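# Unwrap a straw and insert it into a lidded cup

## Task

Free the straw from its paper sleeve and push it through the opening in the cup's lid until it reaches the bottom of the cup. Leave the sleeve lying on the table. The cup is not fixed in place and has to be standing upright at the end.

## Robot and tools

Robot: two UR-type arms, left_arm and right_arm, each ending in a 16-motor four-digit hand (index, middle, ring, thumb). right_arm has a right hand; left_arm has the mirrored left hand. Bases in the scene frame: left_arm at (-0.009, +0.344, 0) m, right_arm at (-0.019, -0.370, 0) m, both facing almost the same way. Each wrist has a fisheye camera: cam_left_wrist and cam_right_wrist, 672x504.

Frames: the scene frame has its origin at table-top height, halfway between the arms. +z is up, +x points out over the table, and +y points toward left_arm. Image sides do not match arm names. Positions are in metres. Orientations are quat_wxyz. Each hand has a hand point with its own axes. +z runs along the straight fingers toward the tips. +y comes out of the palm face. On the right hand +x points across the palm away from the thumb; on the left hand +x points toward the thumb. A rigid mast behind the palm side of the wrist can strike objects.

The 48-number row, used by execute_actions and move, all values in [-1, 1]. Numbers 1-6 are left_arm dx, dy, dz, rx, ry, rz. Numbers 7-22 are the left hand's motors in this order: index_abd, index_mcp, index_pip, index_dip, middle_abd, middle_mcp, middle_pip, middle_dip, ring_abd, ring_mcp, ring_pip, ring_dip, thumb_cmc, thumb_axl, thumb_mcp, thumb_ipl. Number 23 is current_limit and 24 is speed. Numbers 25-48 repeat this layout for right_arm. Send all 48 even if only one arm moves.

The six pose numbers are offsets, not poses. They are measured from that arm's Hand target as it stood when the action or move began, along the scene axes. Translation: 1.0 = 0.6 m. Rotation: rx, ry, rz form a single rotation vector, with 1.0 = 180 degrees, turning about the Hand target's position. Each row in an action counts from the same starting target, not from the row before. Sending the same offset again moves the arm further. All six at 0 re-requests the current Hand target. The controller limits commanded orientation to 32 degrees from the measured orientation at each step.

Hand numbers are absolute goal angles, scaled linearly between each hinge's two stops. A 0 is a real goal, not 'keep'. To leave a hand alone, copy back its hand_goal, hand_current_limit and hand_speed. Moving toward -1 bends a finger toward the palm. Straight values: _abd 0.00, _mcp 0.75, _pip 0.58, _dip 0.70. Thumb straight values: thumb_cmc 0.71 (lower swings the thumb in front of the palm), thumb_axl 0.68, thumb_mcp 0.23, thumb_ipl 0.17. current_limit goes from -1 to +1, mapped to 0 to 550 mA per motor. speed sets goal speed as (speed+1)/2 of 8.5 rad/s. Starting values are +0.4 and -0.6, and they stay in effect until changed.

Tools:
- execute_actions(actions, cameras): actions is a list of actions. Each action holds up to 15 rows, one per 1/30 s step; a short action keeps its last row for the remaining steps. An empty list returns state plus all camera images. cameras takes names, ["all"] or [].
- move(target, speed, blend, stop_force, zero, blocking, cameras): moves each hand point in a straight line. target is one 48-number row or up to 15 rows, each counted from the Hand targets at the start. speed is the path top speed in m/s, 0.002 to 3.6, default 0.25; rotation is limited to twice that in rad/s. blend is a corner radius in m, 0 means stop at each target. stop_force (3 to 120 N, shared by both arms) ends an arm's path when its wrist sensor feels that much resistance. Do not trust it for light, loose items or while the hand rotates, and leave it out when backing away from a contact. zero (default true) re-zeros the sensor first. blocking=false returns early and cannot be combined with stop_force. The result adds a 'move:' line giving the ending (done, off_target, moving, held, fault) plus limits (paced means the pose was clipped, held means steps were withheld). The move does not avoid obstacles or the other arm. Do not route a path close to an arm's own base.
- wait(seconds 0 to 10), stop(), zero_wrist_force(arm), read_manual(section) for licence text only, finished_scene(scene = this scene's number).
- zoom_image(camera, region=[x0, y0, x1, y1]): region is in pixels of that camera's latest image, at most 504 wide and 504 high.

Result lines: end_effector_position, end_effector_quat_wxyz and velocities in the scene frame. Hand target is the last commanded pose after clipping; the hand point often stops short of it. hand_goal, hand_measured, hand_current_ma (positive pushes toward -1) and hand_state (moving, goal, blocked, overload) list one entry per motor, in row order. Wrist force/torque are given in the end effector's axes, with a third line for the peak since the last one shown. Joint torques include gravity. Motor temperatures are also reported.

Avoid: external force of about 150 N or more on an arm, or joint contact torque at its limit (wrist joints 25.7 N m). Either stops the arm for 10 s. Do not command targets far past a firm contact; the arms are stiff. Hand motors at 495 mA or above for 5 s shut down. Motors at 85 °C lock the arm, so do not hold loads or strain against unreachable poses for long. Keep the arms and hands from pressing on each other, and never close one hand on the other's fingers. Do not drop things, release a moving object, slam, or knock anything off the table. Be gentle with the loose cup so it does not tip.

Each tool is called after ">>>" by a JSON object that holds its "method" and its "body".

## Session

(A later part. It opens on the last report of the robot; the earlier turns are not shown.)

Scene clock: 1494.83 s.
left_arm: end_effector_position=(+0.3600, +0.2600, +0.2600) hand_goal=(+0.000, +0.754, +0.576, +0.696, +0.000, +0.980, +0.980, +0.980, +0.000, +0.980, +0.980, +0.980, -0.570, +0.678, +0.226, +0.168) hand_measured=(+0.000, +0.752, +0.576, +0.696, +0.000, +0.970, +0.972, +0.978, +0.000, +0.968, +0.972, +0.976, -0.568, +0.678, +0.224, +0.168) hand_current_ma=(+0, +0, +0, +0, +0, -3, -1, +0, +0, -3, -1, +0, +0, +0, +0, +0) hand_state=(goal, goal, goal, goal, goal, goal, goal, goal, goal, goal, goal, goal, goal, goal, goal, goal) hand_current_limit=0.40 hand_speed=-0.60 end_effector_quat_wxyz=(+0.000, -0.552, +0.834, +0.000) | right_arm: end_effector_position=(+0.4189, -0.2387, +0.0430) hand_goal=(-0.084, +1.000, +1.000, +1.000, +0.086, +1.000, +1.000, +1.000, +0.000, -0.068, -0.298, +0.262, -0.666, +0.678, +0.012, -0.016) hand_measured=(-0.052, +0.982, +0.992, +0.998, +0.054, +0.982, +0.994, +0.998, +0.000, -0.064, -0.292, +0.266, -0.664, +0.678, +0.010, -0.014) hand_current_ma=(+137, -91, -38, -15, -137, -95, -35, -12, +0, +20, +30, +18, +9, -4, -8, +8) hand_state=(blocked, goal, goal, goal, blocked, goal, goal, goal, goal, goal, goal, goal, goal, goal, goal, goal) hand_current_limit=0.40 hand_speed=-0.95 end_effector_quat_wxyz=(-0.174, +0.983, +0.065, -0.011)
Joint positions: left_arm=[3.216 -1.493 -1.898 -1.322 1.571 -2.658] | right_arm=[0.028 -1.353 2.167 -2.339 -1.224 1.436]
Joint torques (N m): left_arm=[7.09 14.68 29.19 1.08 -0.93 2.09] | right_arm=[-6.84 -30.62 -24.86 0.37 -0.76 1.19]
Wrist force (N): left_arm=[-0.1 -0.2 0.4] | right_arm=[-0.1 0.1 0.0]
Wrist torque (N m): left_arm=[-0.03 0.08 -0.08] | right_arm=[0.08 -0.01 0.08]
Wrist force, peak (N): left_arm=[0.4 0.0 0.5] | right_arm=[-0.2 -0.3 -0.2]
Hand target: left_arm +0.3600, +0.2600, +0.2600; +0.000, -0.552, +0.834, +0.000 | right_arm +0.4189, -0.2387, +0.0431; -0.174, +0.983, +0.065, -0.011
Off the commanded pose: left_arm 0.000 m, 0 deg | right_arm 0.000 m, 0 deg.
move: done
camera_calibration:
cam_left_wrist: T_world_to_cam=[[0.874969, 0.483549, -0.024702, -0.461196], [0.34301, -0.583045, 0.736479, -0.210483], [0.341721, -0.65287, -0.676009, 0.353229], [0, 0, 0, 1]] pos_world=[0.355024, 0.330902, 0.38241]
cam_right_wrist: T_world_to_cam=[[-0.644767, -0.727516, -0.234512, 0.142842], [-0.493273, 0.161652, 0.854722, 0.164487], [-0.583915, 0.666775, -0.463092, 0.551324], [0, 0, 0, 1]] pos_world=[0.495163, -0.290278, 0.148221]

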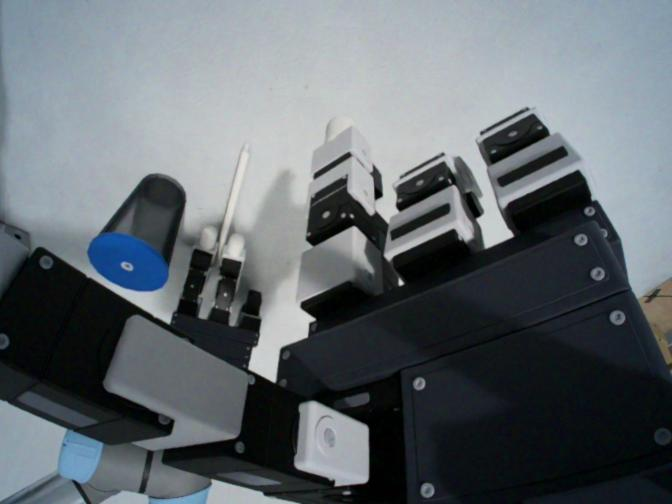

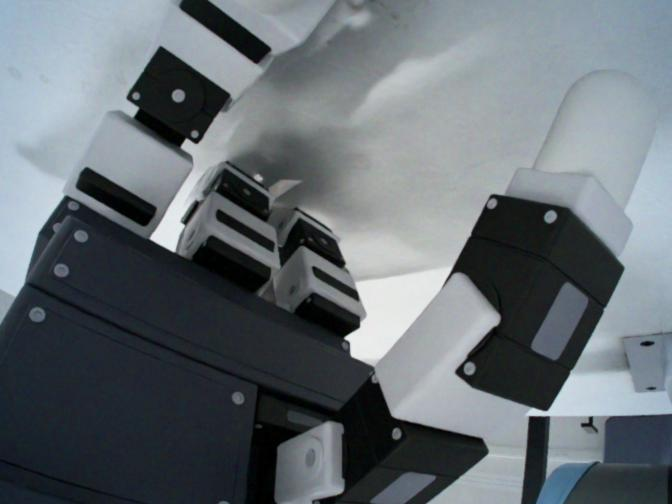

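>>> {"method": "move", "body": {"target": [0,0,0,0,0,0, 0,0.754,0.576,0.696,0,0.98,0.98,0.98,0,0.98,0.98,0.98,-0.571,0.678,0.226,0.168,0.4,-0.6, 0,0,0.0333,0,0,0, -0.085,1,1,1,0.085,1,1,1,0,-0.0685,-0.299,0.261,-0.666,0.678,0.0112,-0.0162,0.4,-0.95], "speed": 0.01, "cameras": ["all"]}}

>>> {"method": "zoom_image", "body": {"camera": "cam_left_wrist", "region": [120, 110, 320, 310]}}

>>> {"method": "zoom_image", "body": {"camera": "cam_right_wrist", "region": [150, 60, 400, 310]}}

Scene clock: 1505.57 s.
left_arm: end_effector_position=(+0.3600, +0.2600, +0.2600) hand_goal=(+0.000, +0.754, +0.576, +0.696, +0.000, +0.980, +0.980, +0.980, +0.000, +0.980, +0.980, +0.980, -0.570, +0.678, +0.226, +0.168) hand_measured=(+0.000, +0.752, +0.576, +0.696, +0.000, +0.970, +0.972, +0.978, +0.000, +0.968, +0.972, +0.976, -0.568, +0.678, +0.224, +0.168) hand_current_ma=(+0, +0, +0, +0, +0, -3, -1, +0, +0, -3, -1, +0, +0, +0, +0, +0) hand_state=(goal, goal, goal, goal, goal, goal, goal, goal, goal, goal, goal, goal, goal, goal, goal, goal) hand_current_limit=0.40 hand_speed=-0.60 end_effector_quat_wxyz=(+0.000, -0.552, +0.834, +0.000) | right_arm: end_effector_position=(+0.4189, -0.2387, +0.0630) hand_goal=(-0.084, +1.000, +1.000, +1.000, +0.086, +1.000, +1.000, +1.000, +0.000, -0.068, -0.298, +0.262, -0.666, +0.678, +0.012, -0.016) hand_measured=(-0.054, +0.982, +0.992, +0.998, +0.056, +0.982, +0.994, +0.998, +0.000, -0.064, -0.292, +0.266, -0.664, +0.678, +0.010, -0.014) hand_current_ma=(+131, -91, -38, -15, -133, -95, -35, -12, +0, +20, +30, +18, +9, -4, -8, +8) hand_state=(blocked, goal, goal, goal, blocked, goal, goal, goal, goal, goal, goal, goal, goal, goal, goal, goal) hand_current_limit=0.40 hand_speed=-0.95 end_effector_quat_wxyz=(-0.174, +0.983, +0.065, -0.011)
Joint positions: left_arm=[3.216 -1.493 -1.898 -1.322 1.571 -2.658] | right_arm=[0.028 -1.393 2.147 -2.279 -1.224 1.436]
Joint torques (N m): left_arm=[6.33 13.06 28.39 1.16 -1.3 2.01] | right_arm=[-0.86 -29.98 -24.67 0.25 0.28 1.02]
Wrist force (N): left_arm=[0.0 -0.2 0.2] | right_arm=[-0.1 0.2 0.2]
Wrist torque (N m): left_arm=[-0.02 0.06 -0.07] | right_arm=[0.07 -0.01 0.08]
Wrist force, peak (N): left_arm=[0.2 -0.4 0.5] | right_arm=[-0.6 -0.1 -0.2]
Hand target: left_arm +0.3600, +0.2600, +0.2600; +0.000, -0.552, +0.834, +0.000 | right_arm +0.4189, -0.2387, +0.0631; -0.174, +0.983, +0.065, -0.011
Off the commanded pose: left_arm 0.000 m, 0 deg | right_arm 0.000 m, 0 deg.
move: done
camera_calibration:
cam_left_wrist: T_world_to_cam=[[0.874969, 0.483549, -0.024702, -0.461196], [0.34301, -0.583045, 0.736479, -0.210483], [0.341721, -0.65287, -0.676009, 0.353229], [0, 0, 0, 1]] pos_world=[0.355024, 0.330902, 0.38241]
cam_right_wrist: T_world_to_cam=[[-0.644767, -0.727516, -0.234512, 0.147533], [-0.493273, 0.161652, 0.854722, 0.147393], [-0.583915, 0.666775, -0.463092, 0.560585], [0, 0, 0, 1]] pos_world=[0.495163, -0.290278, 0.168221]

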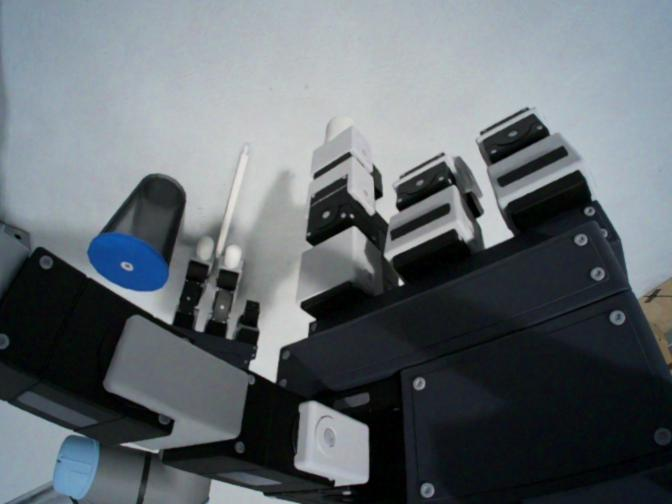

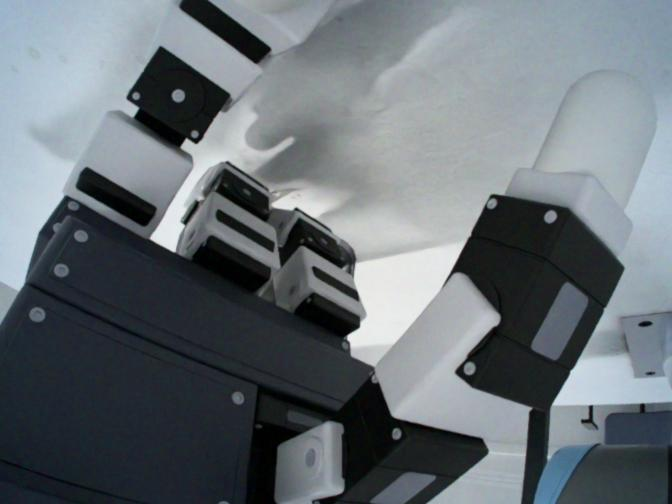

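Scaled by 2.520 from the camera's 672x504 image, which has a finer 960x720 frame.

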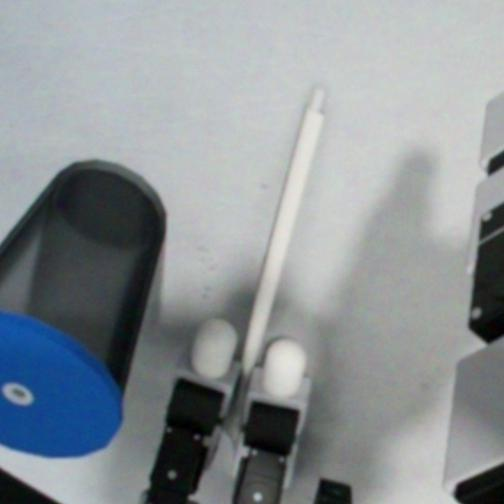

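Scaled by 2.016 from the camera's 672x504 image, which has a finer 960x720 frame.

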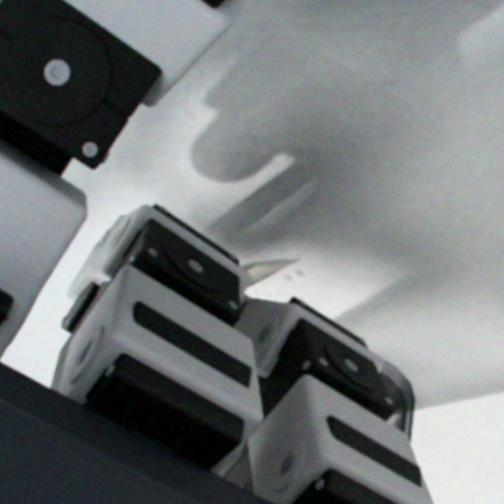

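>>> {"method": "zoom_image", "body": {"camera": "cam_right_wrist", "region": [200, 120, 340, 260]}}

>>> {"method": "zoom_image", "body": {"camera": "cam_left_wrist", "region": [180, 210, 270, 300]}}

Scaled by 3.600 from the camera's 672x504 image, which has a finer 960x720 frame.

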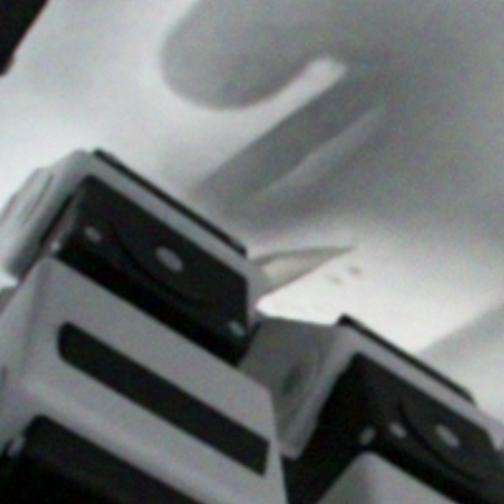

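Scaled by 5.600 from the camera's 672x504 image, which has a finer 960x720 frame.

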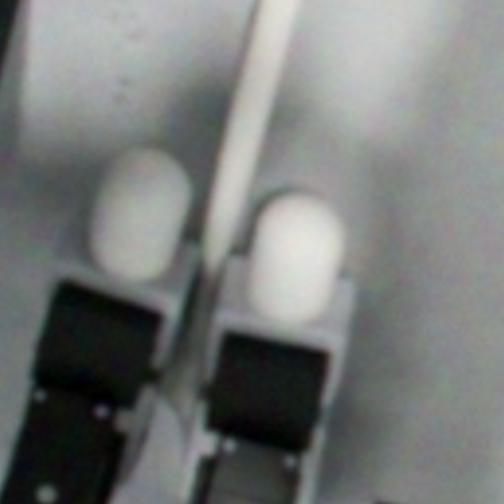

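>>> {"method": "move", "body": {"target": [0,0,0,0,0,0, 0,0.754,0.576,0.696,0,0.98,0.98,0.98,0,0.98,0.98,0.98,-0.571,0.678,0.226,0.168,0.4,-0.6, 0,0,-0.0505,0,0,0, -0.085,1,1,1,0.085,1,1,1,0,-0.0685,-0.299,0.261,-0.666,0.678,0.0112,-0.0162,0.4,-0.95], "speed": 0.015, "cameras": ["all"]}}

>>> {"method": "zoom_image", "body": {"camera": "cam_left_wrist", "region": [200, 120, 280, 200]}}

>>> {"method": "zoom_image", "body": {"camera": "cam_right_wrist", "region": [200, 120, 340, 260]}}

Scene clock: 1613.17 s.
left_arm: end_effector_position=(+0.3600, +0.2600, +0.2600) hand_goal=(+0.000, +0.754, +0.576, +0.696, +0.000, +0.980, +0.980, +0.980, +0.000, +0.980, +0.980, +0.980, -0.570, +0.678, +0.226, +0.168) hand_measured=(+0.000, +0.752, +0.576, +0.696, +0.000, +0.970, +0.972, +0.978, +0.000, +0.968, +0.972, +0.976, -0.568, +0.678, +0.224, +0.168) hand_current_ma=(+0, +0, +0, +0, +0, -3, -1, +0, +0, -3, -1, +0, +0, +0, +0, +0) hand_state=(goal, goal, goal, goal, goal, goal, goal, goal, goal, goal, goal, goal, goal, goal, goal, goal) hand_current_limit=0.40 hand_speed=-0.60 end_effector_quat_wxyz=(+0.000, -0.552, +0.834, +0.000) | right_arm: end_effector_position=(+0.4189, -0.2387, +0.0329) hand_goal=(-0.084, +1.000, +1.000, +1.000, +0.086, +1.000, +1.000, +1.000, +0.000, -0.068, -0.298, +0.262, -0.666, +0.678, +0.012, -0.016) hand_measured=(-0.080, +0.982, +0.992, +0.998, +0.082, +0.984, +0.994, +0.998, +0.000, -0.064, -0.292, +0.266, -0.664, +0.678, +0.010, -0.014) hand_current_ma=(+17, -91, -37, -15, -14, -85, -29, -12, +0, +20, +30, +18, +9, -4, -8, +8) hand_state=(goal, goal, goal, goal, goal, goal, goal, goal, goal, goal, goal, goal, goal, goal, goal, goal) hand_current_limit=0.40 hand_speed=-0.95 end_effector_quat_wxyz=(-0.174, +0.983, +0.065, -0.011)
Joint positions: left_arm=[3.216 -1.493 -1.898 -1.322 1.571 -2.658] | right_arm=[0.028 -1.332 2.176 -2.369 -1.224 1.436]
Joint torques (N m): left_arm=[7.59 12.55 29.73 1.07 -0.93 1.87] | right_arm=[-6.88 -16.89 -7.97 -5.46 0.92 -1.02]
Wrist force (N): left_arm=[0.1 -0.3 0.3] | right_arm=[-0.2 -0.2 -0.2]
Wrist torque (N m): left_arm=[-0.04 0.05 -0.06] | right_arm=[0.07 0.00 0.08]
Wrist force, peak (N): left_arm=[0.2 -0.5 0.5] | right_arm=[-0.4 -0.3 -0.4]
Hand target: left_arm +0.3600, +0.2600, +0.2600; +0.000, -0.552, +0.834, +0.000 | right_arm +0.4189, -0.2387, +0.0328; -0.174, +0.983, +0.065, -0.011
Off the commanded pose: left_arm 0.000 m, 0 deg | right_arm 0.000 m, 0 deg.
move: done
camera_calibration:
cam_left_wrist: T_world_to_cam=[[0.874969, 0.483549, -0.024702, -0.461196], [0.34301, -0.583045, 0.736479, -0.210483], [0.341721, -0.65287, -0.676009, 0.353229], [0, 0, 0, 1]] pos_world=[0.355024, 0.330902, 0.38241]
cam_right_wrist: T_world_to_cam=[[-0.644688, -0.727607, -0.234447, 0.140399], [-0.493253, 0.161631, 0.854738, 0.173102], [-0.58402, 0.666681, -0.463096, 0.546671], [0, 0, 0, 1]] pos_world=[0.495163, -0.290278, 0.13812]

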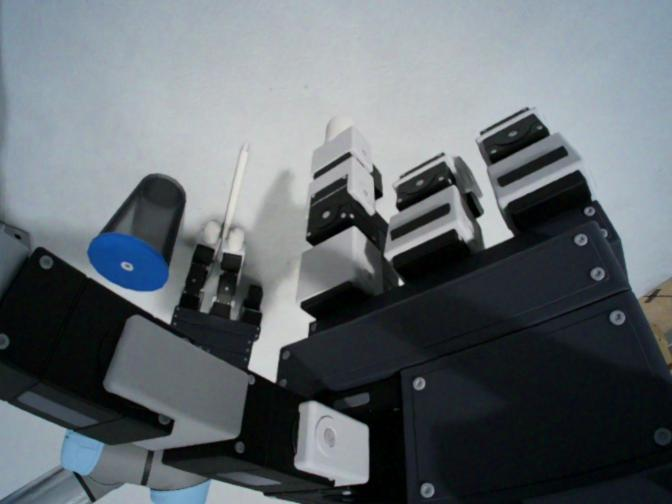

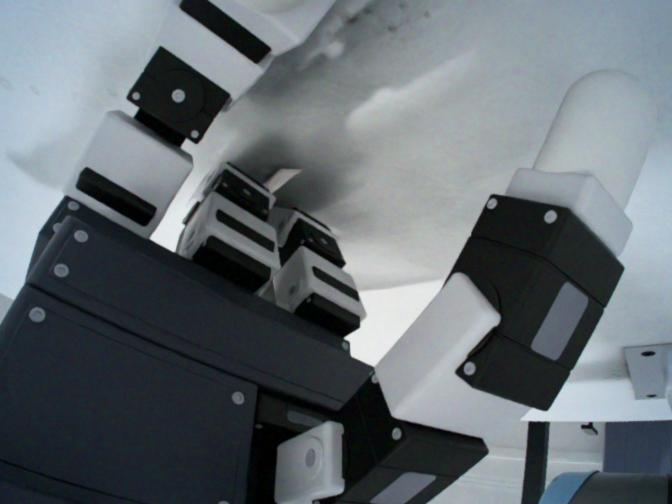

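Scaled by 6.300 from the camera's 672x504 image, which has a finer 960x720 frame.

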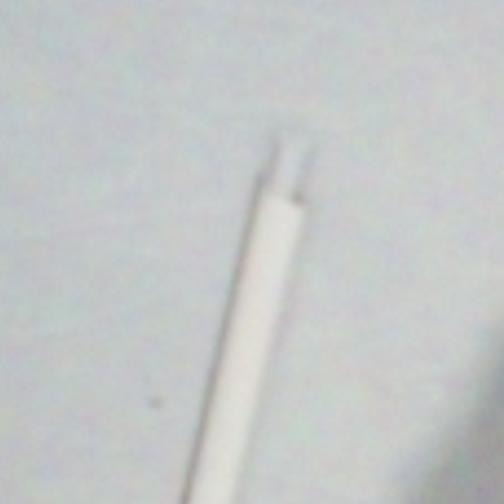

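Scaled by 3.600 from the camera's 672x504 image, which has a finer 960x720 frame.

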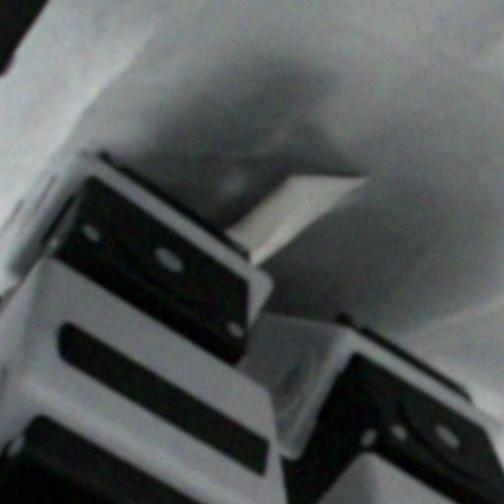

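>>> {"method": "move", "body": {"target": [0,0,0,0,0,0, 0,0.754,0.576,0.696,0,0.98,0.98,0.98,0,0.98,0.98,0.98,-0.571,0.678,0.226,0.168,0.4,-0.6, 0,0,0,0,0,0, 0.11,1,1,1,-0.11,1,1,1,0,-0.0685,-0.299,0.261,-0.666,0.678,0.0112,-0.0162,0.4,-0.95], "speed": 0.015, "cameras": ["all"]}}

>>> {"method": "zoom_image", "body": {"camera": "cam_left_wrist", "region": [170, 200, 270, 300]}}

>>> {"method": "zoom_image", "body": {"camera": "cam_right_wrist", "region": [200, 120, 340, 260]}}

Scene clock: 1641.60 s.
left_arm: end_effector_position=(+0.3600, +0.2600, +0.2600) hand_goal=(+0.000, +0.754, +0.576, +0.696, +0.000, +0.980, +0.980, +0.980, +0.000, +0.980, +0.980, +0.980, -0.570, +0.678, +0.226, +0.168) hand_measured=(+0.000, +0.752, +0.576, +0.696, +0.000, +0.970, +0.972, +0.978, +0.000, +0.968, +0.972, +0.976, -0.568, +0.678, +0.224, +0.168) hand_current_ma=(+0, +0, +0, +0, +0, -3, -1, +0, +0, -3, -1, +0, +0, +0, +0, +0) hand_state=(goal, goal, goal, goal, goal, goal, goal, goal, goal, goal, goal, goal, goal, goal, goal, goal) hand_current_limit=0.40 hand_speed=-0.60 end_effector_quat_wxyz=(+0.000, -0.552, +0.834, +0.000) | right_arm: end_effector_position=(+0.4189, -0.2387, +0.0328) hand_goal=(+0.110, +1.000, +1.000, +1.000, -0.110, +1.000, +1.000, +1.000, +0.000, -0.068, -0.298, +0.262, -0.666, +0.678, +0.012, -0.016) hand_measured=(+0.106, +0.982, +0.992, +0.998, -0.106, +0.986, +0.996, +0.998, +0.000, -0.064, -0.292, +0.266, -0.664, +0.678, +0.010, -0.014) hand_current_ma=(-18, -91, -37, -15, +18, -77, -24, -12, +0, +20, +30, +18, +9, -4, -8, +8) hand_state=(goal, goal, goal, goal, goal, goal, goal, goal, goal, goal, goal, goal, goal, goal, goal, goal) hand_current_limit=0.40 hand_speed=-0.95 end_effector_quat_wxyz=(-0.174, +0.983, +0.065, -0.011)
Joint positions: left_arm=[3.216 -1.493 -1.898 -1.322 1.571 -2.658] | right_arm=[0.028 -1.332 2.176 -2.369 -1.224 1.436]
Joint torques (N m): left_arm=[6.17 12.88 29.42 1.17 -1.04 1.99] | right_arm=[-7.23 -17.96 -7.88 -5.63 -0.8 1.25]
Wrist force (N): left_arm=[0.3 -0.2 0.2] | right_arm=[-0.2 -0.3 -0.2]
Wrist torque (N m): left_arm=[-0.04 0.03 -0.04] | right_arm=[0.06 0.00 0.07]
Wrist force, peak (N): left_arm=[0.1 -0.2 0.8] | right_arm=[0.1 -0.3 -0.7]
Hand target: left_arm +0.3600, +0.2600, +0.2600; +0.000, -0.552, +0.834, +0.000 | right_arm +0.4189, -0.2387, +0.0328; -0.174, +0.983, +0.065, -0.011
Off the commanded pose: left_arm 0.000 m, 0 deg | right_arm 0.000 m, 0 deg.
move: done
camera_calibration:
cam_left_wrist: T_world_to_cam=[[0.874969, 0.483549, -0.024702, -0.461196], [0.34301, -0.583045, 0.736479, -0.210483], [0.341721, -0.65287, -0.676009, 0.353229], [0, 0, 0, 1]] pos_world=[0.355024, 0.330902, 0.38241]
cam_right_wrist: T_world_to_cam=[[-0.644767, -0.727516, -0.234512, 0.14045], [-0.493273, 0.161652, 0.854722, 0.173206], [-0.583915, 0.666775, -0.463092, 0.5466], [0, 0, 0, 1]] pos_world=[0.495163, -0.290278, 0.138021]

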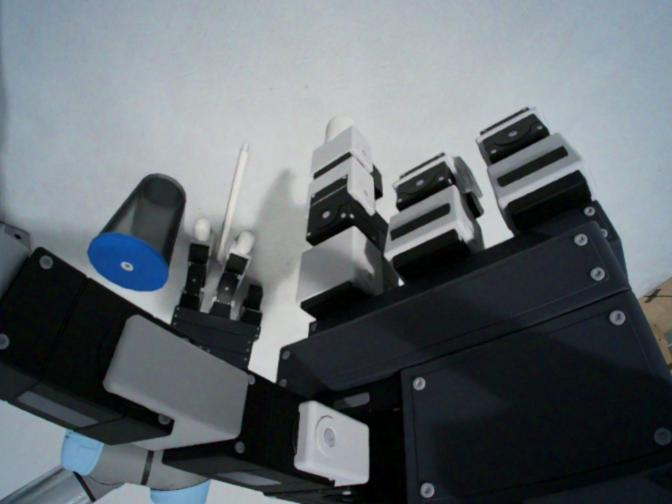

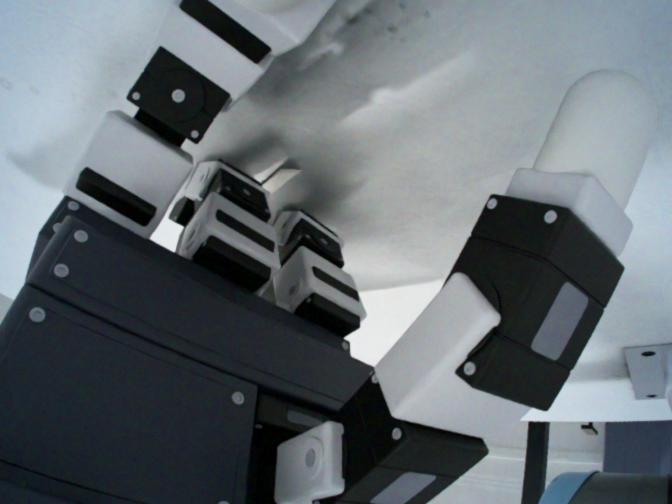

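Scaled by 5.040 from the camera's 672x504 image, which has a finer 960x720 frame.

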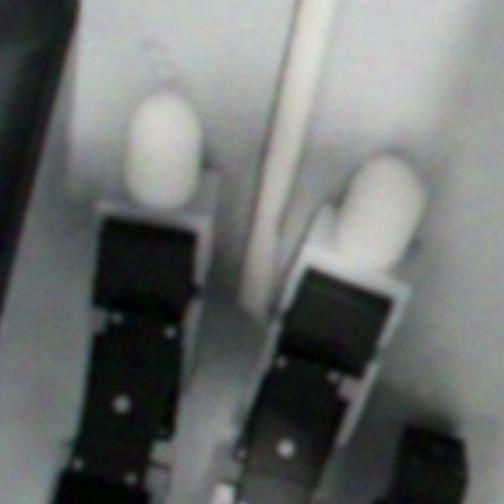

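Scaled by 3.600 from the camera's 672x504 image, which has a finer 960x720 frame.

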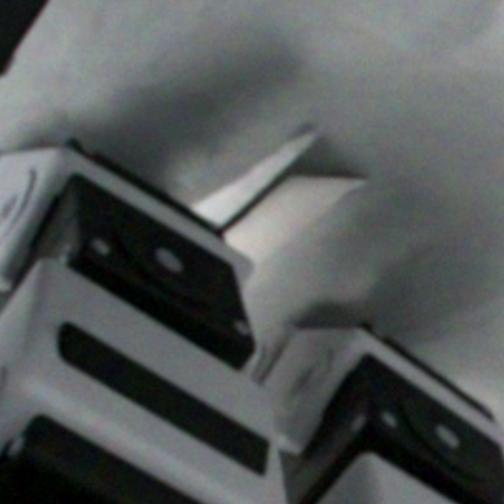

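>>> {"method": "move", "body": {"target": [[0,0,0,0,0,0, 0,0.754,0.576,0.696,0,0.98,0.98,0.98,0,0.98,0.98,0.98,-0.571,0.678,0.226,0.168,0.4,-0.6, 0,0,0.0237,0,0,0, 0.11,1,1,1,-0.11,1,1,1,0,-0.0685,-0.299,0.261,-0.666,0.678,0.0112,-0.0162,0.4,-0.95],[0,0,0,0,0,0, 0,0.754,0.576,0.696,0,0.98,0.98,0.98,0,0.98,0.98,0.98,-0.571,0.678,0.226,0.168,0.4,-0.6, 0.00717,0.0767,0.0237,0,0,0.015, 0.11,1,1,1,-0.11,1,1,1,0,-0.0685,-0.299,0.261,-0.666,0.678,0.0112,-0.0162,0.4,-0.95]], "speed": 0.04, "cameras": ["all"]}}

>>> {"method": "zoom_image", "body": {"camera": "cam_left_wrist", "region": [170, 160, 280, 270]}}

>>> {"method": "zoom_image", "body": {"camera": "cam_right_wrist", "region": [200, 100, 360, 260]}}

Scene clock: 1701.67 s.
left_arm: end_effector_position=(+0.3600, +0.2600, +0.2600) hand_goal=(+0.000, +0.754, +0.576, +0.696, +0.000, +0.980, +0.980, +0.980, +0.000, +0.980, +0.980, +0.980, -0.570, +0.678, +0.226, +0.168) hand_measured=(+0.000, +0.752, +0.576, +0.696, +0.000, +0.970, +0.972, +0.978, +0.000, +0.968, +0.972, +0.976, -0.568, +0.678, +0.224, +0.168) hand_current_ma=(+0, +0, +0, +0, +0, -3, -1, +0, +0, -3, -1, +0, +0, +0, +0, +0) hand_state=(goal, goal, goal, goal, goal, goal, goal, goal, goal, goal, goal, goal, goal, goal, goal, goal) hand_current_limit=0.40 hand_speed=-0.60 end_effector_quat_wxyz=(+0.000, -0.552, +0.834, +0.000) | right_arm: end_effector_position=(+0.4232, -0.1929, +0.0470) hand_goal=(+0.110, +1.000, +1.000, +1.000, -0.110, +1.000, +1.000, +1.000, +0.000, -0.068, -0.298, +0.262, -0.666, +0.678, +0.012, -0.016) hand_measured=(+0.106, +0.982, +0.992, +0.998, -0.106, +0.986, +0.996, +0.998, +0.000, -0.064, -0.292, +0.266, -0.664, +0.678, +0.010, -0.014) hand_current_ma=(-17, -91, -37, -15, +18, -77, -24, -12, +0, +20, +30, +18, +9, -4, -8, +8) hand_state=(goal, goal, goal, goal, goal, goal, goal, goal, goal, goal, goal, goal, goal, goal, goal, goal) hand_current_limit=0.40 hand_speed=-0.95 end_effector_quat_wxyz=(-0.173, +0.981, +0.088, -0.015)
Joint positions: left_arm=[3.216 -1.493 -1.898 -1.322 1.571 -2.658] | right_arm=[0.127 -1.319 2.113 -2.337 -1.222 1.491]
Joint torques (N m): left_arm=[6.34 13.61 28.93 1.2 -1.03 2.09] | right_arm=[6.46 -18.53 -24.58 -5.57 1.6 1.76]
Wrist force (N): left_arm=[0.2 0.0 0.5] | right_arm=[-0.1 -0.4 -0.1]
Wrist torque (N m): left_arm=[-0.02 0.04 -0.06] | right_arm=[0.04 -0.01 -0.02]
Wrist force, peak (N): left_arm=[0.1 -0.5 0.5] | right_arm=[-0.4 -0.3 -0.3]
Hand target: left_arm +0.3600, +0.2600, +0.2600; +0.000, -0.552, +0.834, +0.000 | right_arm +0.4232, -0.1927, +0.0470; -0.173, +0.981, +0.088, -0.015
Off the commanded pose: left_arm 0.000 m, 0 deg | right_arm 0.000 m, 0 deg.
move: done
camera_calibration:
cam_left_wrist: T_world_to_cam=[[0.874969, 0.483549, -0.024702, -0.461196], [0.34301, -0.583045, 0.736479, -0.210483], [0.341721, -0.65287, -0.676009, 0.353229], [0, 0, 0, 1]] pos_world=[0.355024, 0.330902, 0.38241]
cam_right_wrist: T_world_to_cam=[[-0.609884, -0.757024, -0.234427, 0.159416], [-0.500276, 0.138352, 0.854742, 0.154238], [-0.614627, 0.638571, -0.463099, 0.532678], [0, 0, 0, 1]] pos_world=[0.501785, -0.24081, 0.15222]

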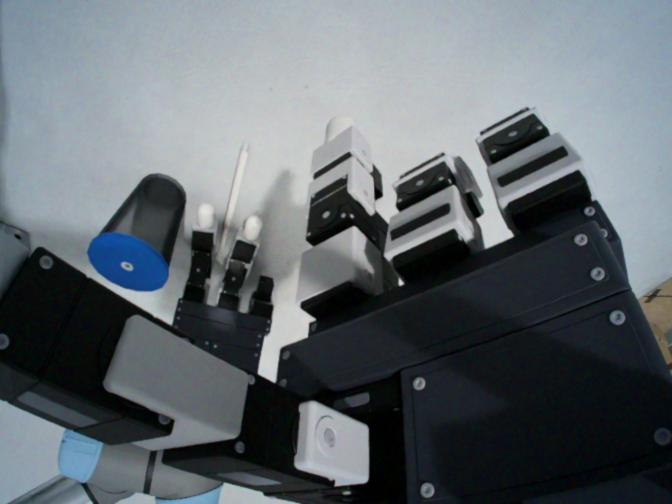

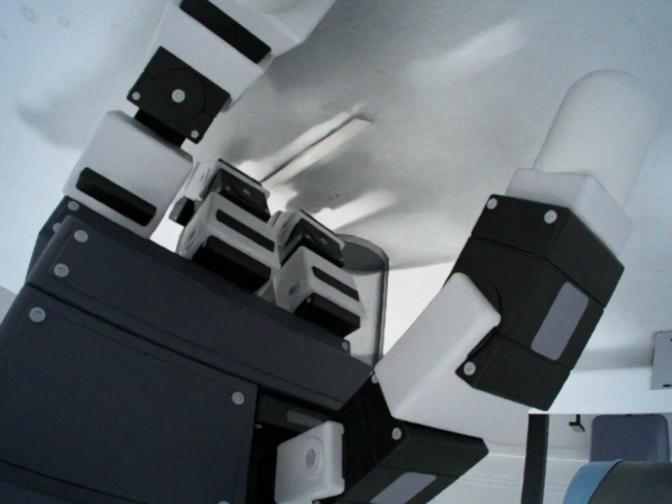

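Scaled by 4.582 from the camera's 672x504 image, which has a finer 960x720 frame.

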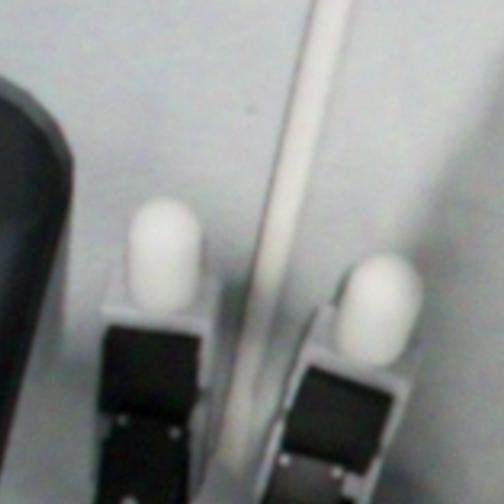

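Scaled by 3.150 from the camera's 672x504 image, which has a finer 960x720 frame.

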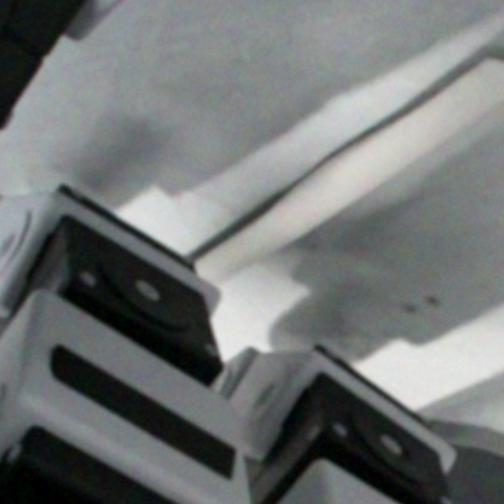

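>>> {"method": "zoom_image", "body": {"camera": "cam_left_wrist", "region": [200, 200, 260, 270]}}

>>> {"method": "zoom_image", "body": {"camera": "cam_left_wrist", "region": [210, 130, 270, 200]}}

Scaled by 7.200 from the camera's 672x504 image, which has a finer 960x720 frame.

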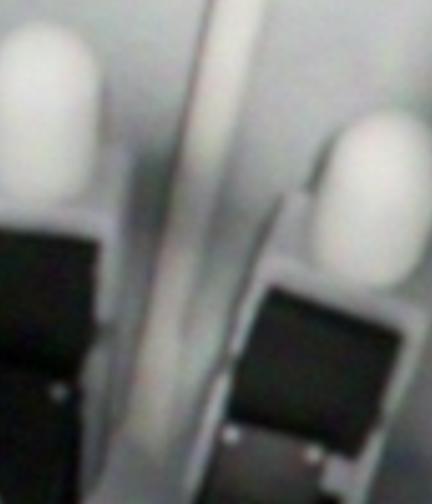

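Scaled by 7.200 from the camera's 672x504 image, which has a finer 960x720 frame.

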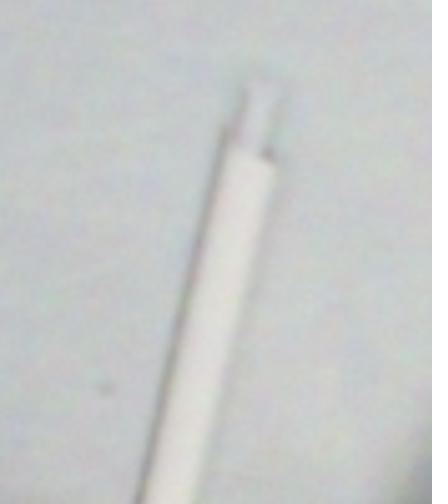

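>>> {"method": "move", "body": {"target": [0,0,0,0,0,0, 0,0.754,0.576,0.696,0,0.98,0.98,0.98,0,0.98,0.98,0.98,-0.571,0.678,0.226,0.168,0.4,-0.6, -0.01033,-0.001,0,0,0,-0.0083, 0.11,1,1,1,-0.11,1,1,1,0,-0.0685,-0.299,0.261,-0.666,0.678,0.0112,-0.0162,0.4,-0.95], "speed": 0.04, "cameras": []}}

>>> {"method": "move", "body": {"target": [0,0,0,0,0,0, 0,0.754,0.576,0.696,0,0.98,0.98,0.98,0,0.98,0.98,0.98,-0.571,0.678,0.226,0.168,0.4,-0.6, 0,0,-0.0263,0,0,0, 0.11,1,1,1,-0.11,1,1,1,0,-0.0685,-0.299,0.261,-0.666,0.678,0.0112,-0.0162,0.4,-0.95], "speed": 0.01, "stop_force": 3, "cameras": ["all"]}}

>>> {"method": "zoom_image", "body": {"camera": "cam_left_wrist", "region": [190, 190, 260, 260]}}

>>> {"method": "zoom_image", "body": {"camera": "cam_right_wrist", "region": [200, 100, 360, 260]}}

Scene clock: 1737.70 s.
left_arm: end_effector_position=(+0.3600, +0.2600, +0.2600) hand_goal=(+0.000, +0.754, +0.576, +0.696, +0.000, +0.980, +0.980, +0.980, +0.000, +0.980, +0.980, +0.980, -0.570, +0.678, +0.226, +0.168) hand_measured=(+0.000, +0.752, +0.576, +0.696, +0.000, +0.970, +0.972, +0.978, +0.000, +0.968, +0.972, +0.976, -0.568, +0.678, +0.224, +0.168) hand_current_ma=(+0, +0, +0, +0, +0, -3, -1, +0, +0, -3, -1, +0, +0, +0, +0, +0) hand_state=(goal, goal, goal, goal, goal, goal, goal, goal, goal, goal, goal, goal, goal, goal, goal, goal) hand_current_limit=0.40 hand_speed=-0.60 end_effector_quat_wxyz=(+0.000, -0.552, +0.834, +0.000) | right_arm: end_effector_position=(+0.4171, -0.1933, +0.0470) hand_goal=(+0.110, +1.000, +1.000, +1.000, -0.110, +1.000, +1.000, +1.000, +0.000, -0.068, -0.298, +0.262, -0.666, +0.678, +0.012, -0.016) hand_measured=(+0.106, +0.982, +0.992, +0.998, -0.106, +0.986, +0.996, +0.998, +0.000, -0.064, -0.292, +0.266, -0.664, +0.678, +0.010, -0.014) hand_current_ma=(-17, -91, -37, -15, +17, -77, -24, -12, +0, +20, +30, +18, +9, -4, -8, +8) hand_state=(goal, goal, goal, goal, goal, goal, goal, goal, goal, goal, goal, goal, goal, goal, goal, goal) hand_current_limit=0.40 hand_speed=-0.95 end_effector_quat_wxyz=(-0.173, +0.982, +0.076, -0.013)
Joint positions: left_arm=[3.216 -1.493 -1.898 -1.322 1.571 -2.658] | right_arm=[0.127 -1.329 2.13 -2.353 -1.222 1.517]
Joint torques (N m): left_arm=[5.44 13.41 29.75 1.21 -1.24 2] | right_arm=[-9.32 -31.31 -7.99 -5.56 1.88 1.77]
Wrist force (N): left_arm=[0.3 0.0 0.4] | right_arm=[-0.2 -0.1 -0.1]
Wrist torque (N m): left_arm=[-0.01 0.03 -0.05] | right_arm=[0.06 0.00 -0.03]
Wrist force, peak (N): left_arm=[0.4 -0.4 0.4] | right_arm=[-0.6 -0.4 0.0]
Hand target: left_arm +0.3600, +0.2600, +0.2600; +0.000, -0.552, +0.834, +0.000 | right_arm +0.4170, -0.1933, +0.0470; -0.173, +0.982, +0.075, -0.013
Off the commanded pose: left_arm 0.000 m, 0 deg | right_arm 0.000 m, 0 deg.
move: done
No camera images: "cameras" was empty.

Scene clock: 1740.23 s.
left_arm: end_effector_position=(+0.3600, +0.2600, +0.2600) hand_goal=(+0.000, +0.754, +0.576, +0.696, +0.000, +0.980, +0.980, +0.980, +0.000, +0.980, +0.980, +0.980, -0.570, +0.678, +0.226, +0.168) hand_measured=(+0.000, +0.752, +0.576, +0.696, +0.000, +0.970, +0.972, +0.978, +0.000, +0.968, +0.972, +0.976, -0.568, +0.678, +0.224, +0.168) hand_current_ma=(+0, +0, +0, +0, +0, -3, -1, +0, +0, -3, -1, +0, +0, +0, +0, +0) hand_state=(goal, goal, goal, goal, goal, goal, goal, goal, goal, goal, goal, goal, goal, goal, goal, goal) hand_current_limit=0.40 hand_speed=-0.60 end_effector_quat_wxyz=(+0.000, -0.552, +0.834, +0.000) | right_arm: end_effector_position=(+0.4170, -0.1933, +0.0312) hand_goal=(+0.110, +1.000, +1.000, +1.000, -0.110, +1.000, +1.000, +1.000, +0.000, -0.068, -0.298, +0.262, -0.666, +0.678, +0.012, -0.016) hand_measured=(+0.106, +0.982, +0.992, +0.998, -0.106, +0.986, +0.996, +0.998, +0.000, -0.064, -0.292, +0.266, -0.664, +0.678, +0.010, -0.014) hand_current_ma=(-17, -91, -37, -15, +17, -77, -24, -12, +0, +20, +30, +18, +9, -4, -8, +8) hand_state=(goal, goal, goal, goal, goal, goal, goal, goal, goal, goal, goal, goal, goal, goal, goal, goal) hand_current_limit=0.40 hand_speed=-0.95 end_effector_quat_wxyz=(-0.173, +0.982, +0.075, -0.013)
Joint positions: left_arm=[3.216 -1.493 -1.898 -1.322 1.571 -2.658] | right_arm=[0.127 -1.297 2.144 -2.4 -1.222 1.518]
Joint torques (N m): left_arm=[5.95 12.06 29.12 1.31 -1.14 2.07] | right_arm=[-7.77 -19.37 -8.24 -5.47 1.36 1.71]
Wrist force (N): left_arm=[0.2 -0.3 -0.1] | right_arm=[-0.3 -0.1 -0.2]
Wrist torque (N m): left_arm=[0.00 0.03 -0.05] | right_arm=[0.08 0.01 -0.04]
Wrist force, peak (N): left_arm=[0.3 -0.4 0.4] | right_arm=[-0.3 -0.5 -0.1]
Hand target: left_arm +0.3600, +0.2600, +0.2600; +0.000, -0.552, +0.834, +0.000 | right_arm +0.4170, -0.1933, +0.0312; -0.173, +0.982, +0.075, -0.013
Off the commanded pose: left_arm 0.000 m, 0 deg | right_arm 0.000 m, 0 deg.
move: done
camera_calibration:
cam_left_wrist: T_world_to_cam=[[0.874969, 0.483549, -0.024702, -0.461196], [0.34301, -0.583045, 0.736479, -0.210483], [0.341721, -0.65287, -0.676009, 0.353229], [0, 0, 0, 1]] pos_world=[0.355024, 0.330902, 0.38241]
cam_right_wrist: T_world_to_cam=[[-0.629296, -0.740945, -0.234494, 0.162831], [-0.496547, 0.151218, 0.854736, 0.165673], [-0.597853, 0.65432, -0.463074, 0.517939], [0, 0, 0, 1]] pos_world=[0.494384, -0.243302, 0.136421]

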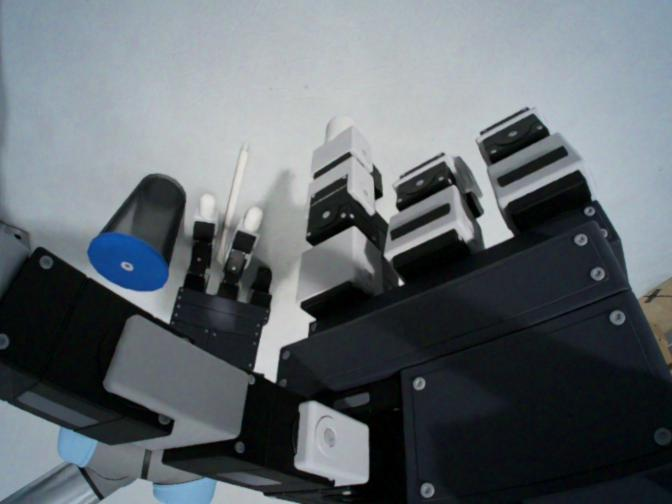

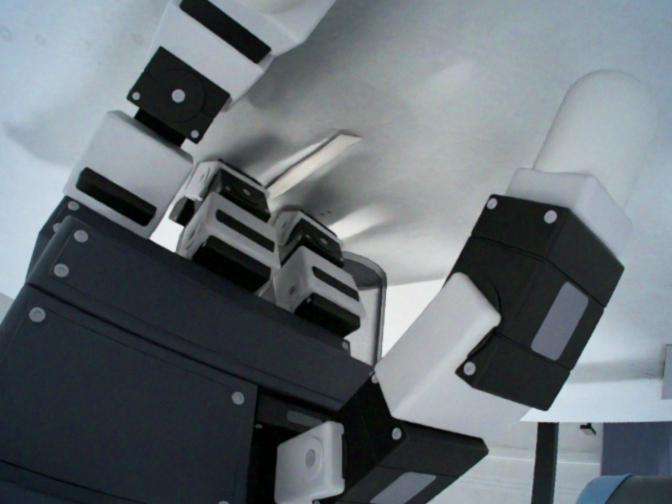

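Scaled by 7.200 from the camera's 672x504 image, which has a finer 960x720 frame.

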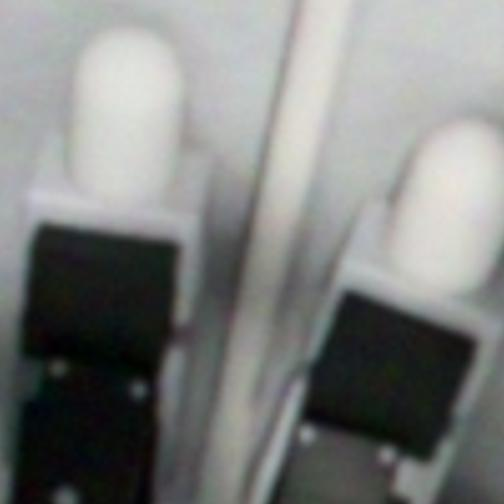

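Scaled by 3.150 from the camera's 672x504 image, which has a finer 960x720 frame.

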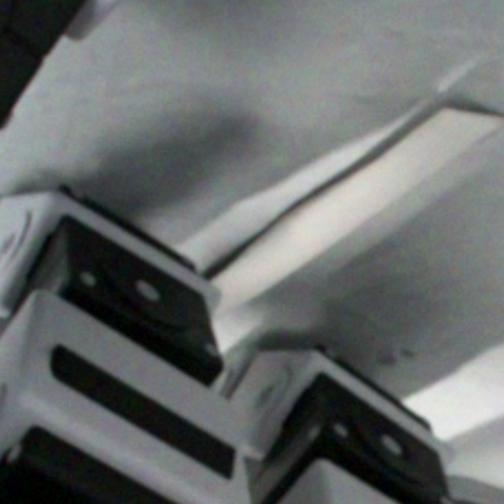

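>>> {"method": "move", "body": {"target": [[0,0,0,0,0,0, 0,0.754,0.576,0.696,0,0.98,0.98,0.98,0,0.98,0.98,0.98,-0.571,0.678,0.226,0.168,0.4,-0.6, 0,0,0,0,0,0, -0.02,1,1,1,0.03,1,1,1,0,-0.0685,-0.299,0.261,-0.666,0.678,0.0112,-0.0162,0.4,-0.95]], "speed": 0.04, "cameras": []}}

>>> {"method": "move", "body": {"target": [0,0,0,0,0,0, 0,0.754,0.576,0.696,0,0.98,0.98,0.98,0,0.98,0.98,0.98,-0.571,0.678,0.226,0.168,0.4,-0.6, 0,0,0,0,0,0, -0.045,1,1,1,0.055,1,1,1,0,-0.0685,-0.299,0.261,-0.666,0.678,0.0112,-0.0162,0.4,-0.95], "speed": 0.01, "cameras": []}}

>>> {"method": "move", "body": {"target": [0,0,0,0,0,0, 0,0.754,0.576,0.696,0,0.98,0.98,0.98,0,0.98,0.98,0.98,-0.571,0.678,0.226,0.168,0.4,-0.6, 0,0,0,0,0,0, -0.07,1,1,1,0.08,1,1,1,0,-0.0685,-0.299,0.261,-0.666,0.678,0.0112,-0.0162,0.4,-0.95], "speed": 0.01, "cameras": ["all"]}}

>>> {"method": "zoom_image", "body": {"camera": "cam_left_wrist", "region": [190, 190, 260, 260]}}

>>> {"method": "zoom_image", "body": {"camera": "cam_right_wrist", "region": [200, 100, 360, 260]}}

Scene clock: 1753.40 s.
left_arm: end_effector_position=(+0.3600, +0.2600, +0.2600) hand_goal=(+0.000, +0.754, +0.576, +0.696, +0.000, +0.980, +0.980, +0.980, +0.000, +0.980, +0.980, +0.980, -0.570, +0.678, +0.226, +0.168) hand_measured=(+0.000, +0.752, +0.576, +0.696, +0.000, +0.970, +0.972, +0.978, +0.000, +0.968, +0.972, +0.976, -0.568, +0.678, +0.224, +0.168) hand_current_ma=(+0, +0, +0, +0, +0, -3, -1, +0, +0, -3, -1, +0, +0, +0, +0, +0) hand_state=(goal, goal, goal, goal, goal, goal, goal, goal, goal, goal, goal, goal, goal, goal, goal, goal) hand_current_limit=0.40 hand_speed=-0.60 end_effector_quat_wxyz=(+0.000, -0.552, +0.834, +0.000) | right_arm: end_effector_position=(+0.4170, -0.1933, +0.0312) hand_goal=(-0.020, +1.000, +1.000, +1.000, +0.030, +1.000, +1.000, +1.000, +0.000, -0.068, -0.298, +0.262, -0.666, +0.678, +0.012, -0.016) hand_measured=(-0.016, +0.982, +0.992, +0.998, +0.026, +0.986, +0.996, +0.998, +0.000, -0.064, -0.292, +0.266, -0.664, +0.678, +0.010, -0.014) hand_current_ma=(+15, -91, -37, -15, -16, -77, -24, -12, +0, +20, +30, +18, +9, -4, -8, +8) hand_state=(goal, goal, goal, goal, goal, goal, goal, goal, goal, goal, goal, goal, goal, goal, goal, goal) hand_current_limit=0.40 hand_speed=-0.95 end_effector_quat_wxyz=(-0.173, +0.982, +0.075, -0.013)
Joint positions: left_arm=[3.216 -1.493 -1.898 -1.322 1.571 -2.658] | right_arm=[0.127 -1.297 2.144 -2.4 -1.222 1.518]
Joint torques (N m): left_arm=[5.34 12.3 29.42 1.42 -1.07 1.93] | right_arm=[1.44 -19.3 -8.13 -5.56 -0.07 1.59]
Wrist force (N): left_arm=[0.1 -0.2 0.4] | right_arm=[-0.2 -0.2 -0.2]
Wrist torque (N m): left_arm=[-0.03 0.05 -0.06] | right_arm=[0.06 0.00 -0.03]
Wrist force, peak (N): left_arm=[0.6 -0.2 0.2] | right_arm=[-0.2 -0.5 -0.3]
Hand target: left_arm +0.3600, +0.2600, +0.2600; +0.000, -0.552, +0.834, +0.000 | right_arm +0.4170, -0.1933, +0.0312; -0.173, +0.982, +0.075, -0.013
Off the commanded pose: left_arm 0.000 m, 0 deg | right_arm 0.000 m, 0 deg.
move: done
No camera images: "cameras" was empty.

Scene clock: 1753.90 s.
left_arm: end_effector_position=(+0.3600, +0.2600, +0.2600) hand_goal=(+0.000, +0.754, +0.576, +0.696, +0.000, +0.980, +0.980, +0.980, +0.000, +0.980, +0.980, +0.980, -0.570, +0.678, +0.226, +0.168) hand_measured=(+0.000, +0.752, +0.576, +0.696, +0.000, +0.970, +0.972, +0.978, +0.000, +0.968, +0.972, +0.976, -0.568, +0.678, +0.224, +0.168) hand_current_ma=(+0, +0, +0, +0, +0, -3, -1, +0, +0, -3, -1, +0, +0, +0, +0, +0) hand_state=(goal, goal, goal, goal, goal, goal, goal, goal, goal, goal, goal, goal, goal, goal, goal, goal) hand_current_limit=0.40 hand_speed=-0.60 end_effector_quat_wxyz=(+0.000, -0.552, +0.834, +0.000) | right_arm: end_effector_position=(+0.4170, -0.1933, +0.0312) hand_goal=(-0.044, +1.000, +1.000, +1.000, +0.056, +1.000, +1.000, +1.000, +0.000, -0.068, -0.298, +0.262, -0.666, +0.678, +0.012, -0.016) hand_measured=(-0.038, +0.982, +0.992, +0.998, +0.048, +0.986, +0.996, +0.998, +0.000, -0.064, -0.292, +0.266, -0.664, +0.678, +0.010, -0.014) hand_current_ma=(+28, -91, -37, -15, -33, -77, -24, -12, +0, +20, +30, +18, +9, -4, -8, +8) hand_state=(goal, goal, goal, goal, goal, goal, goal, goal, goal, goal, goal, goal, goal, goal, goal, goal) hand_current_limit=0.40 hand_speed=-0.95 end_effector_quat_wxyz=(-0.173, +0.982, +0.075, -0.013)
Joint positions: left_arm=[3.216 -1.493 -1.898 -1.322 1.571 -2.658] | right_arm=[0.127 -1.297 2.144 -2.4 -1.222 1.518]
Joint torques (N m): left_arm=[6.13 12.54 29.14 1.26 -0.93 2.01] | right_arm=[2.61 -19.34 -7.95 -5.41 0.01 1.59]
Wrist force (N): left_arm=[0.2 -0.1 0.5] | right_arm=[0.1 -0.3 -0.4]
Wrist torque (N m): left_arm=[-0.03 0.04 -0.06] | right_arm=[0.08 -0.03 -0.01]
Wrist force, peak (N): left_arm=[0.2 -0.5 0.3] | right_arm=[-0.1 -0.4 -0.4]
Hand target: left_arm +0.3600, +0.2600, +0.2600; +0.000, -0.552, +0.834, +0.000 | right_arm +0.4170, -0.1933, +0.0312; -0.173, +0.982, +0.075, -0.013
Off the commanded pose: left_arm 0.000 m, 0 deg | right_arm 0.000 m, 0 deg.
move: done
No camera images: "cameras" was empty.

Scene clock: 1754.40 s.
left_arm: end_effector_position=(+0.3600, +0.2600, +0.2600) hand_goal=(+0.000, +0.754, +0.576, +0.696, +0.000, +0.980, +0.980, +0.980, +0.000, +0.980, +0.980, +0.980, -0.570, +0.678, +0.226, +0.168) hand_measured=(+0.000, +0.752, +0.576, +0.696, +0.000, +0.970, +0.972, +0.978, +0.000, +0.968, +0.972, +0.976, -0.568, +0.678, +0.224, +0.168) hand_current_ma=(+0, +0, +0, +0, +0, -3, -1, +0, +0, -3, -1, +0, +0, +0, +0, +0) hand_state=(goal, goal, goal, goal, goal, goal, goal, goal, goal, goal, goal, goal, goal, goal, goal, goal) hand_current_limit=0.40 hand_speed=-0.60 end_effector_quat_wxyz=(+0.000, -0.552, +0.834, +0.000) | right_arm: end_effector_position=(+0.4170, -0.1933, +0.0312) hand_goal=(-0.070, +1.000, +1.000, +1.000, +0.080, +1.000, +1.000, +1.000, +0.000, -0.068, -0.298, +0.262, -0.666, +0.678, +0.012, -0.016) hand_measured=(-0.046, +0.982, +0.992, +0.998, +0.056, +0.986, +0.996, +0.998, +0.000, -0.064, -0.292, +0.266, -0.664, +0.678, +0.010, -0.014) hand_current_ma=(+107, -91, -37, -15, -102, -77, -24, -12, +0, +20, +30, +18, +9, -4, -8, +8) hand_state=(blocked, goal, goal, goal, blocked, goal, goal, goal, goal, goal, goal, goal, goal, goal, goal, goal) hand_current_limit=0.40 hand_speed=-0.95 end_effector_quat_wxyz=(-0.173, +0.982, +0.075, -0.013)
Joint positions: left_arm=[3.216 -1.493 -1.898 -1.322 1.571 -2.658] | right_arm=[0.127 -1.297 2.144 -2.4 -1.222 1.518]
Joint torques (N m): left_arm=[4.66 13.21 29.73 1.39 -1.11 1.84] | right_arm=[3.88 -19.01 -8.68 -5.5 -0.01 1.49]
Wrist force (N): left_arm=[0.1 0.0 0.4] | right_arm=[-0.1 -0.3 0.0]
Wrist torque (N m): left_arm=[-0.02 0.06 -0.08] | right_arm=[0.06 -0.02 -0.02]
Wrist force, peak (N): left_arm=[0.2 -0.3 0.4] | right_arm=[-0.4 -0.6 -0.4]
Hand target: left_arm +0.3600, +0.2600, +0.2600; +0.000, -0.552, +0.834, +0.000 | right_arm +0.4170, -0.1933, +0.0312; -0.173, +0.982, +0.075, -0.013
Off the commanded pose: left_arm 0.000 m, 0 deg | right_arm 0.000 m, 0 deg.
move: done
camera_calibration:
cam_left_wrist: T_world_to_cam=[[0.874969, 0.483549, -0.024702, -0.461196], [0.34301, -0.583045, 0.736479, -0.210483], [0.341721, -0.65287, -0.676009, 0.353229], [0, 0, 0, 1]] pos_world=[0.355024, 0.330902, 0.38241]
cam_right_wrist: T_world_to_cam=[[-0.629296, -0.740945, -0.234494, 0.162831], [-0.496547, 0.151218, 0.854736, 0.165673], [-0.597853, 0.65432, -0.463074, 0.517939], [0, 0, 0, 1]] pos_world=[0.494384, -0.243302, 0.136421]

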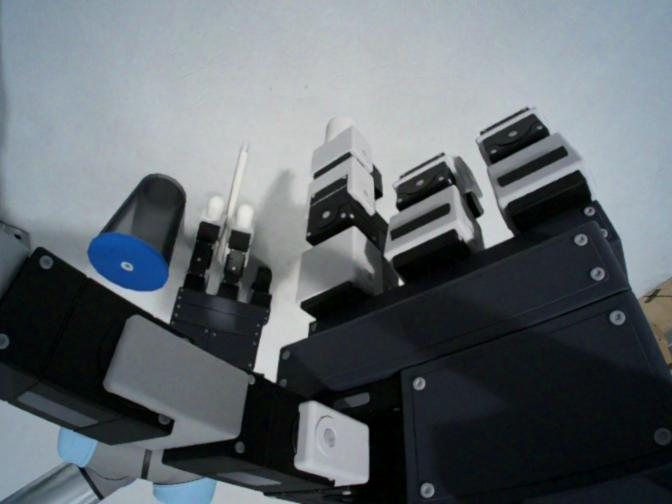

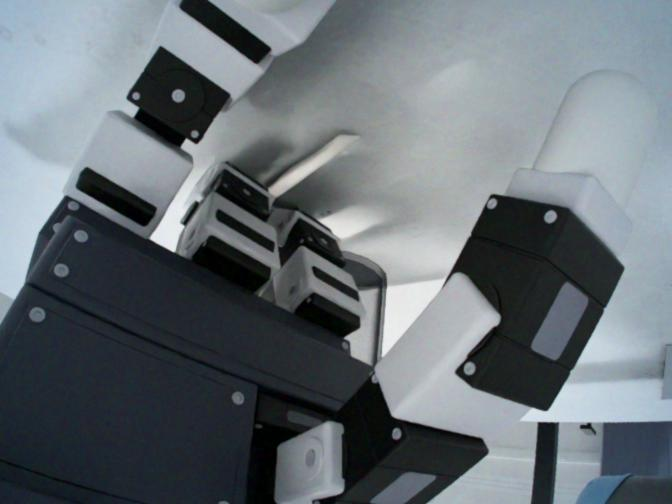

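Scaled by 7.200 from the camera's 672x504 image, which has a finer 960x720 frame.

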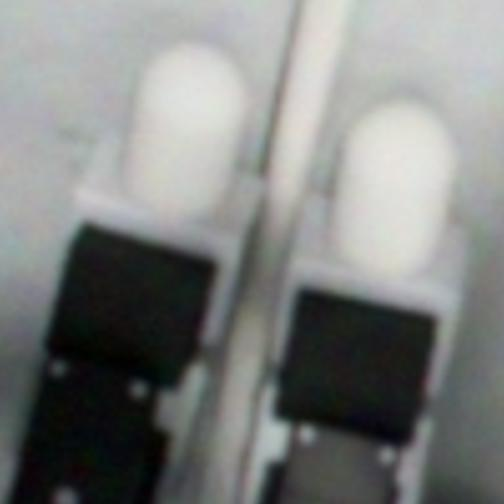

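Scaled by 3.150 from the camera's 672x504 image, which has a finer 960x720 frame.

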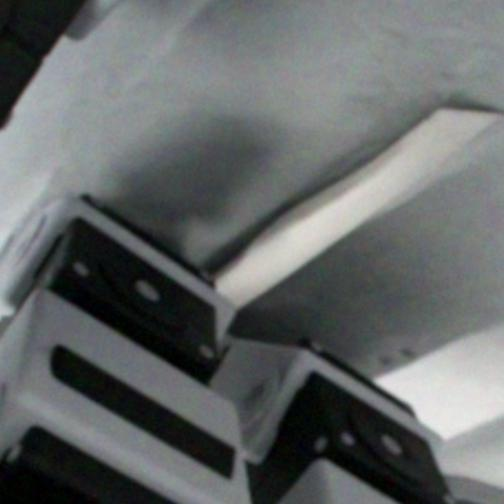

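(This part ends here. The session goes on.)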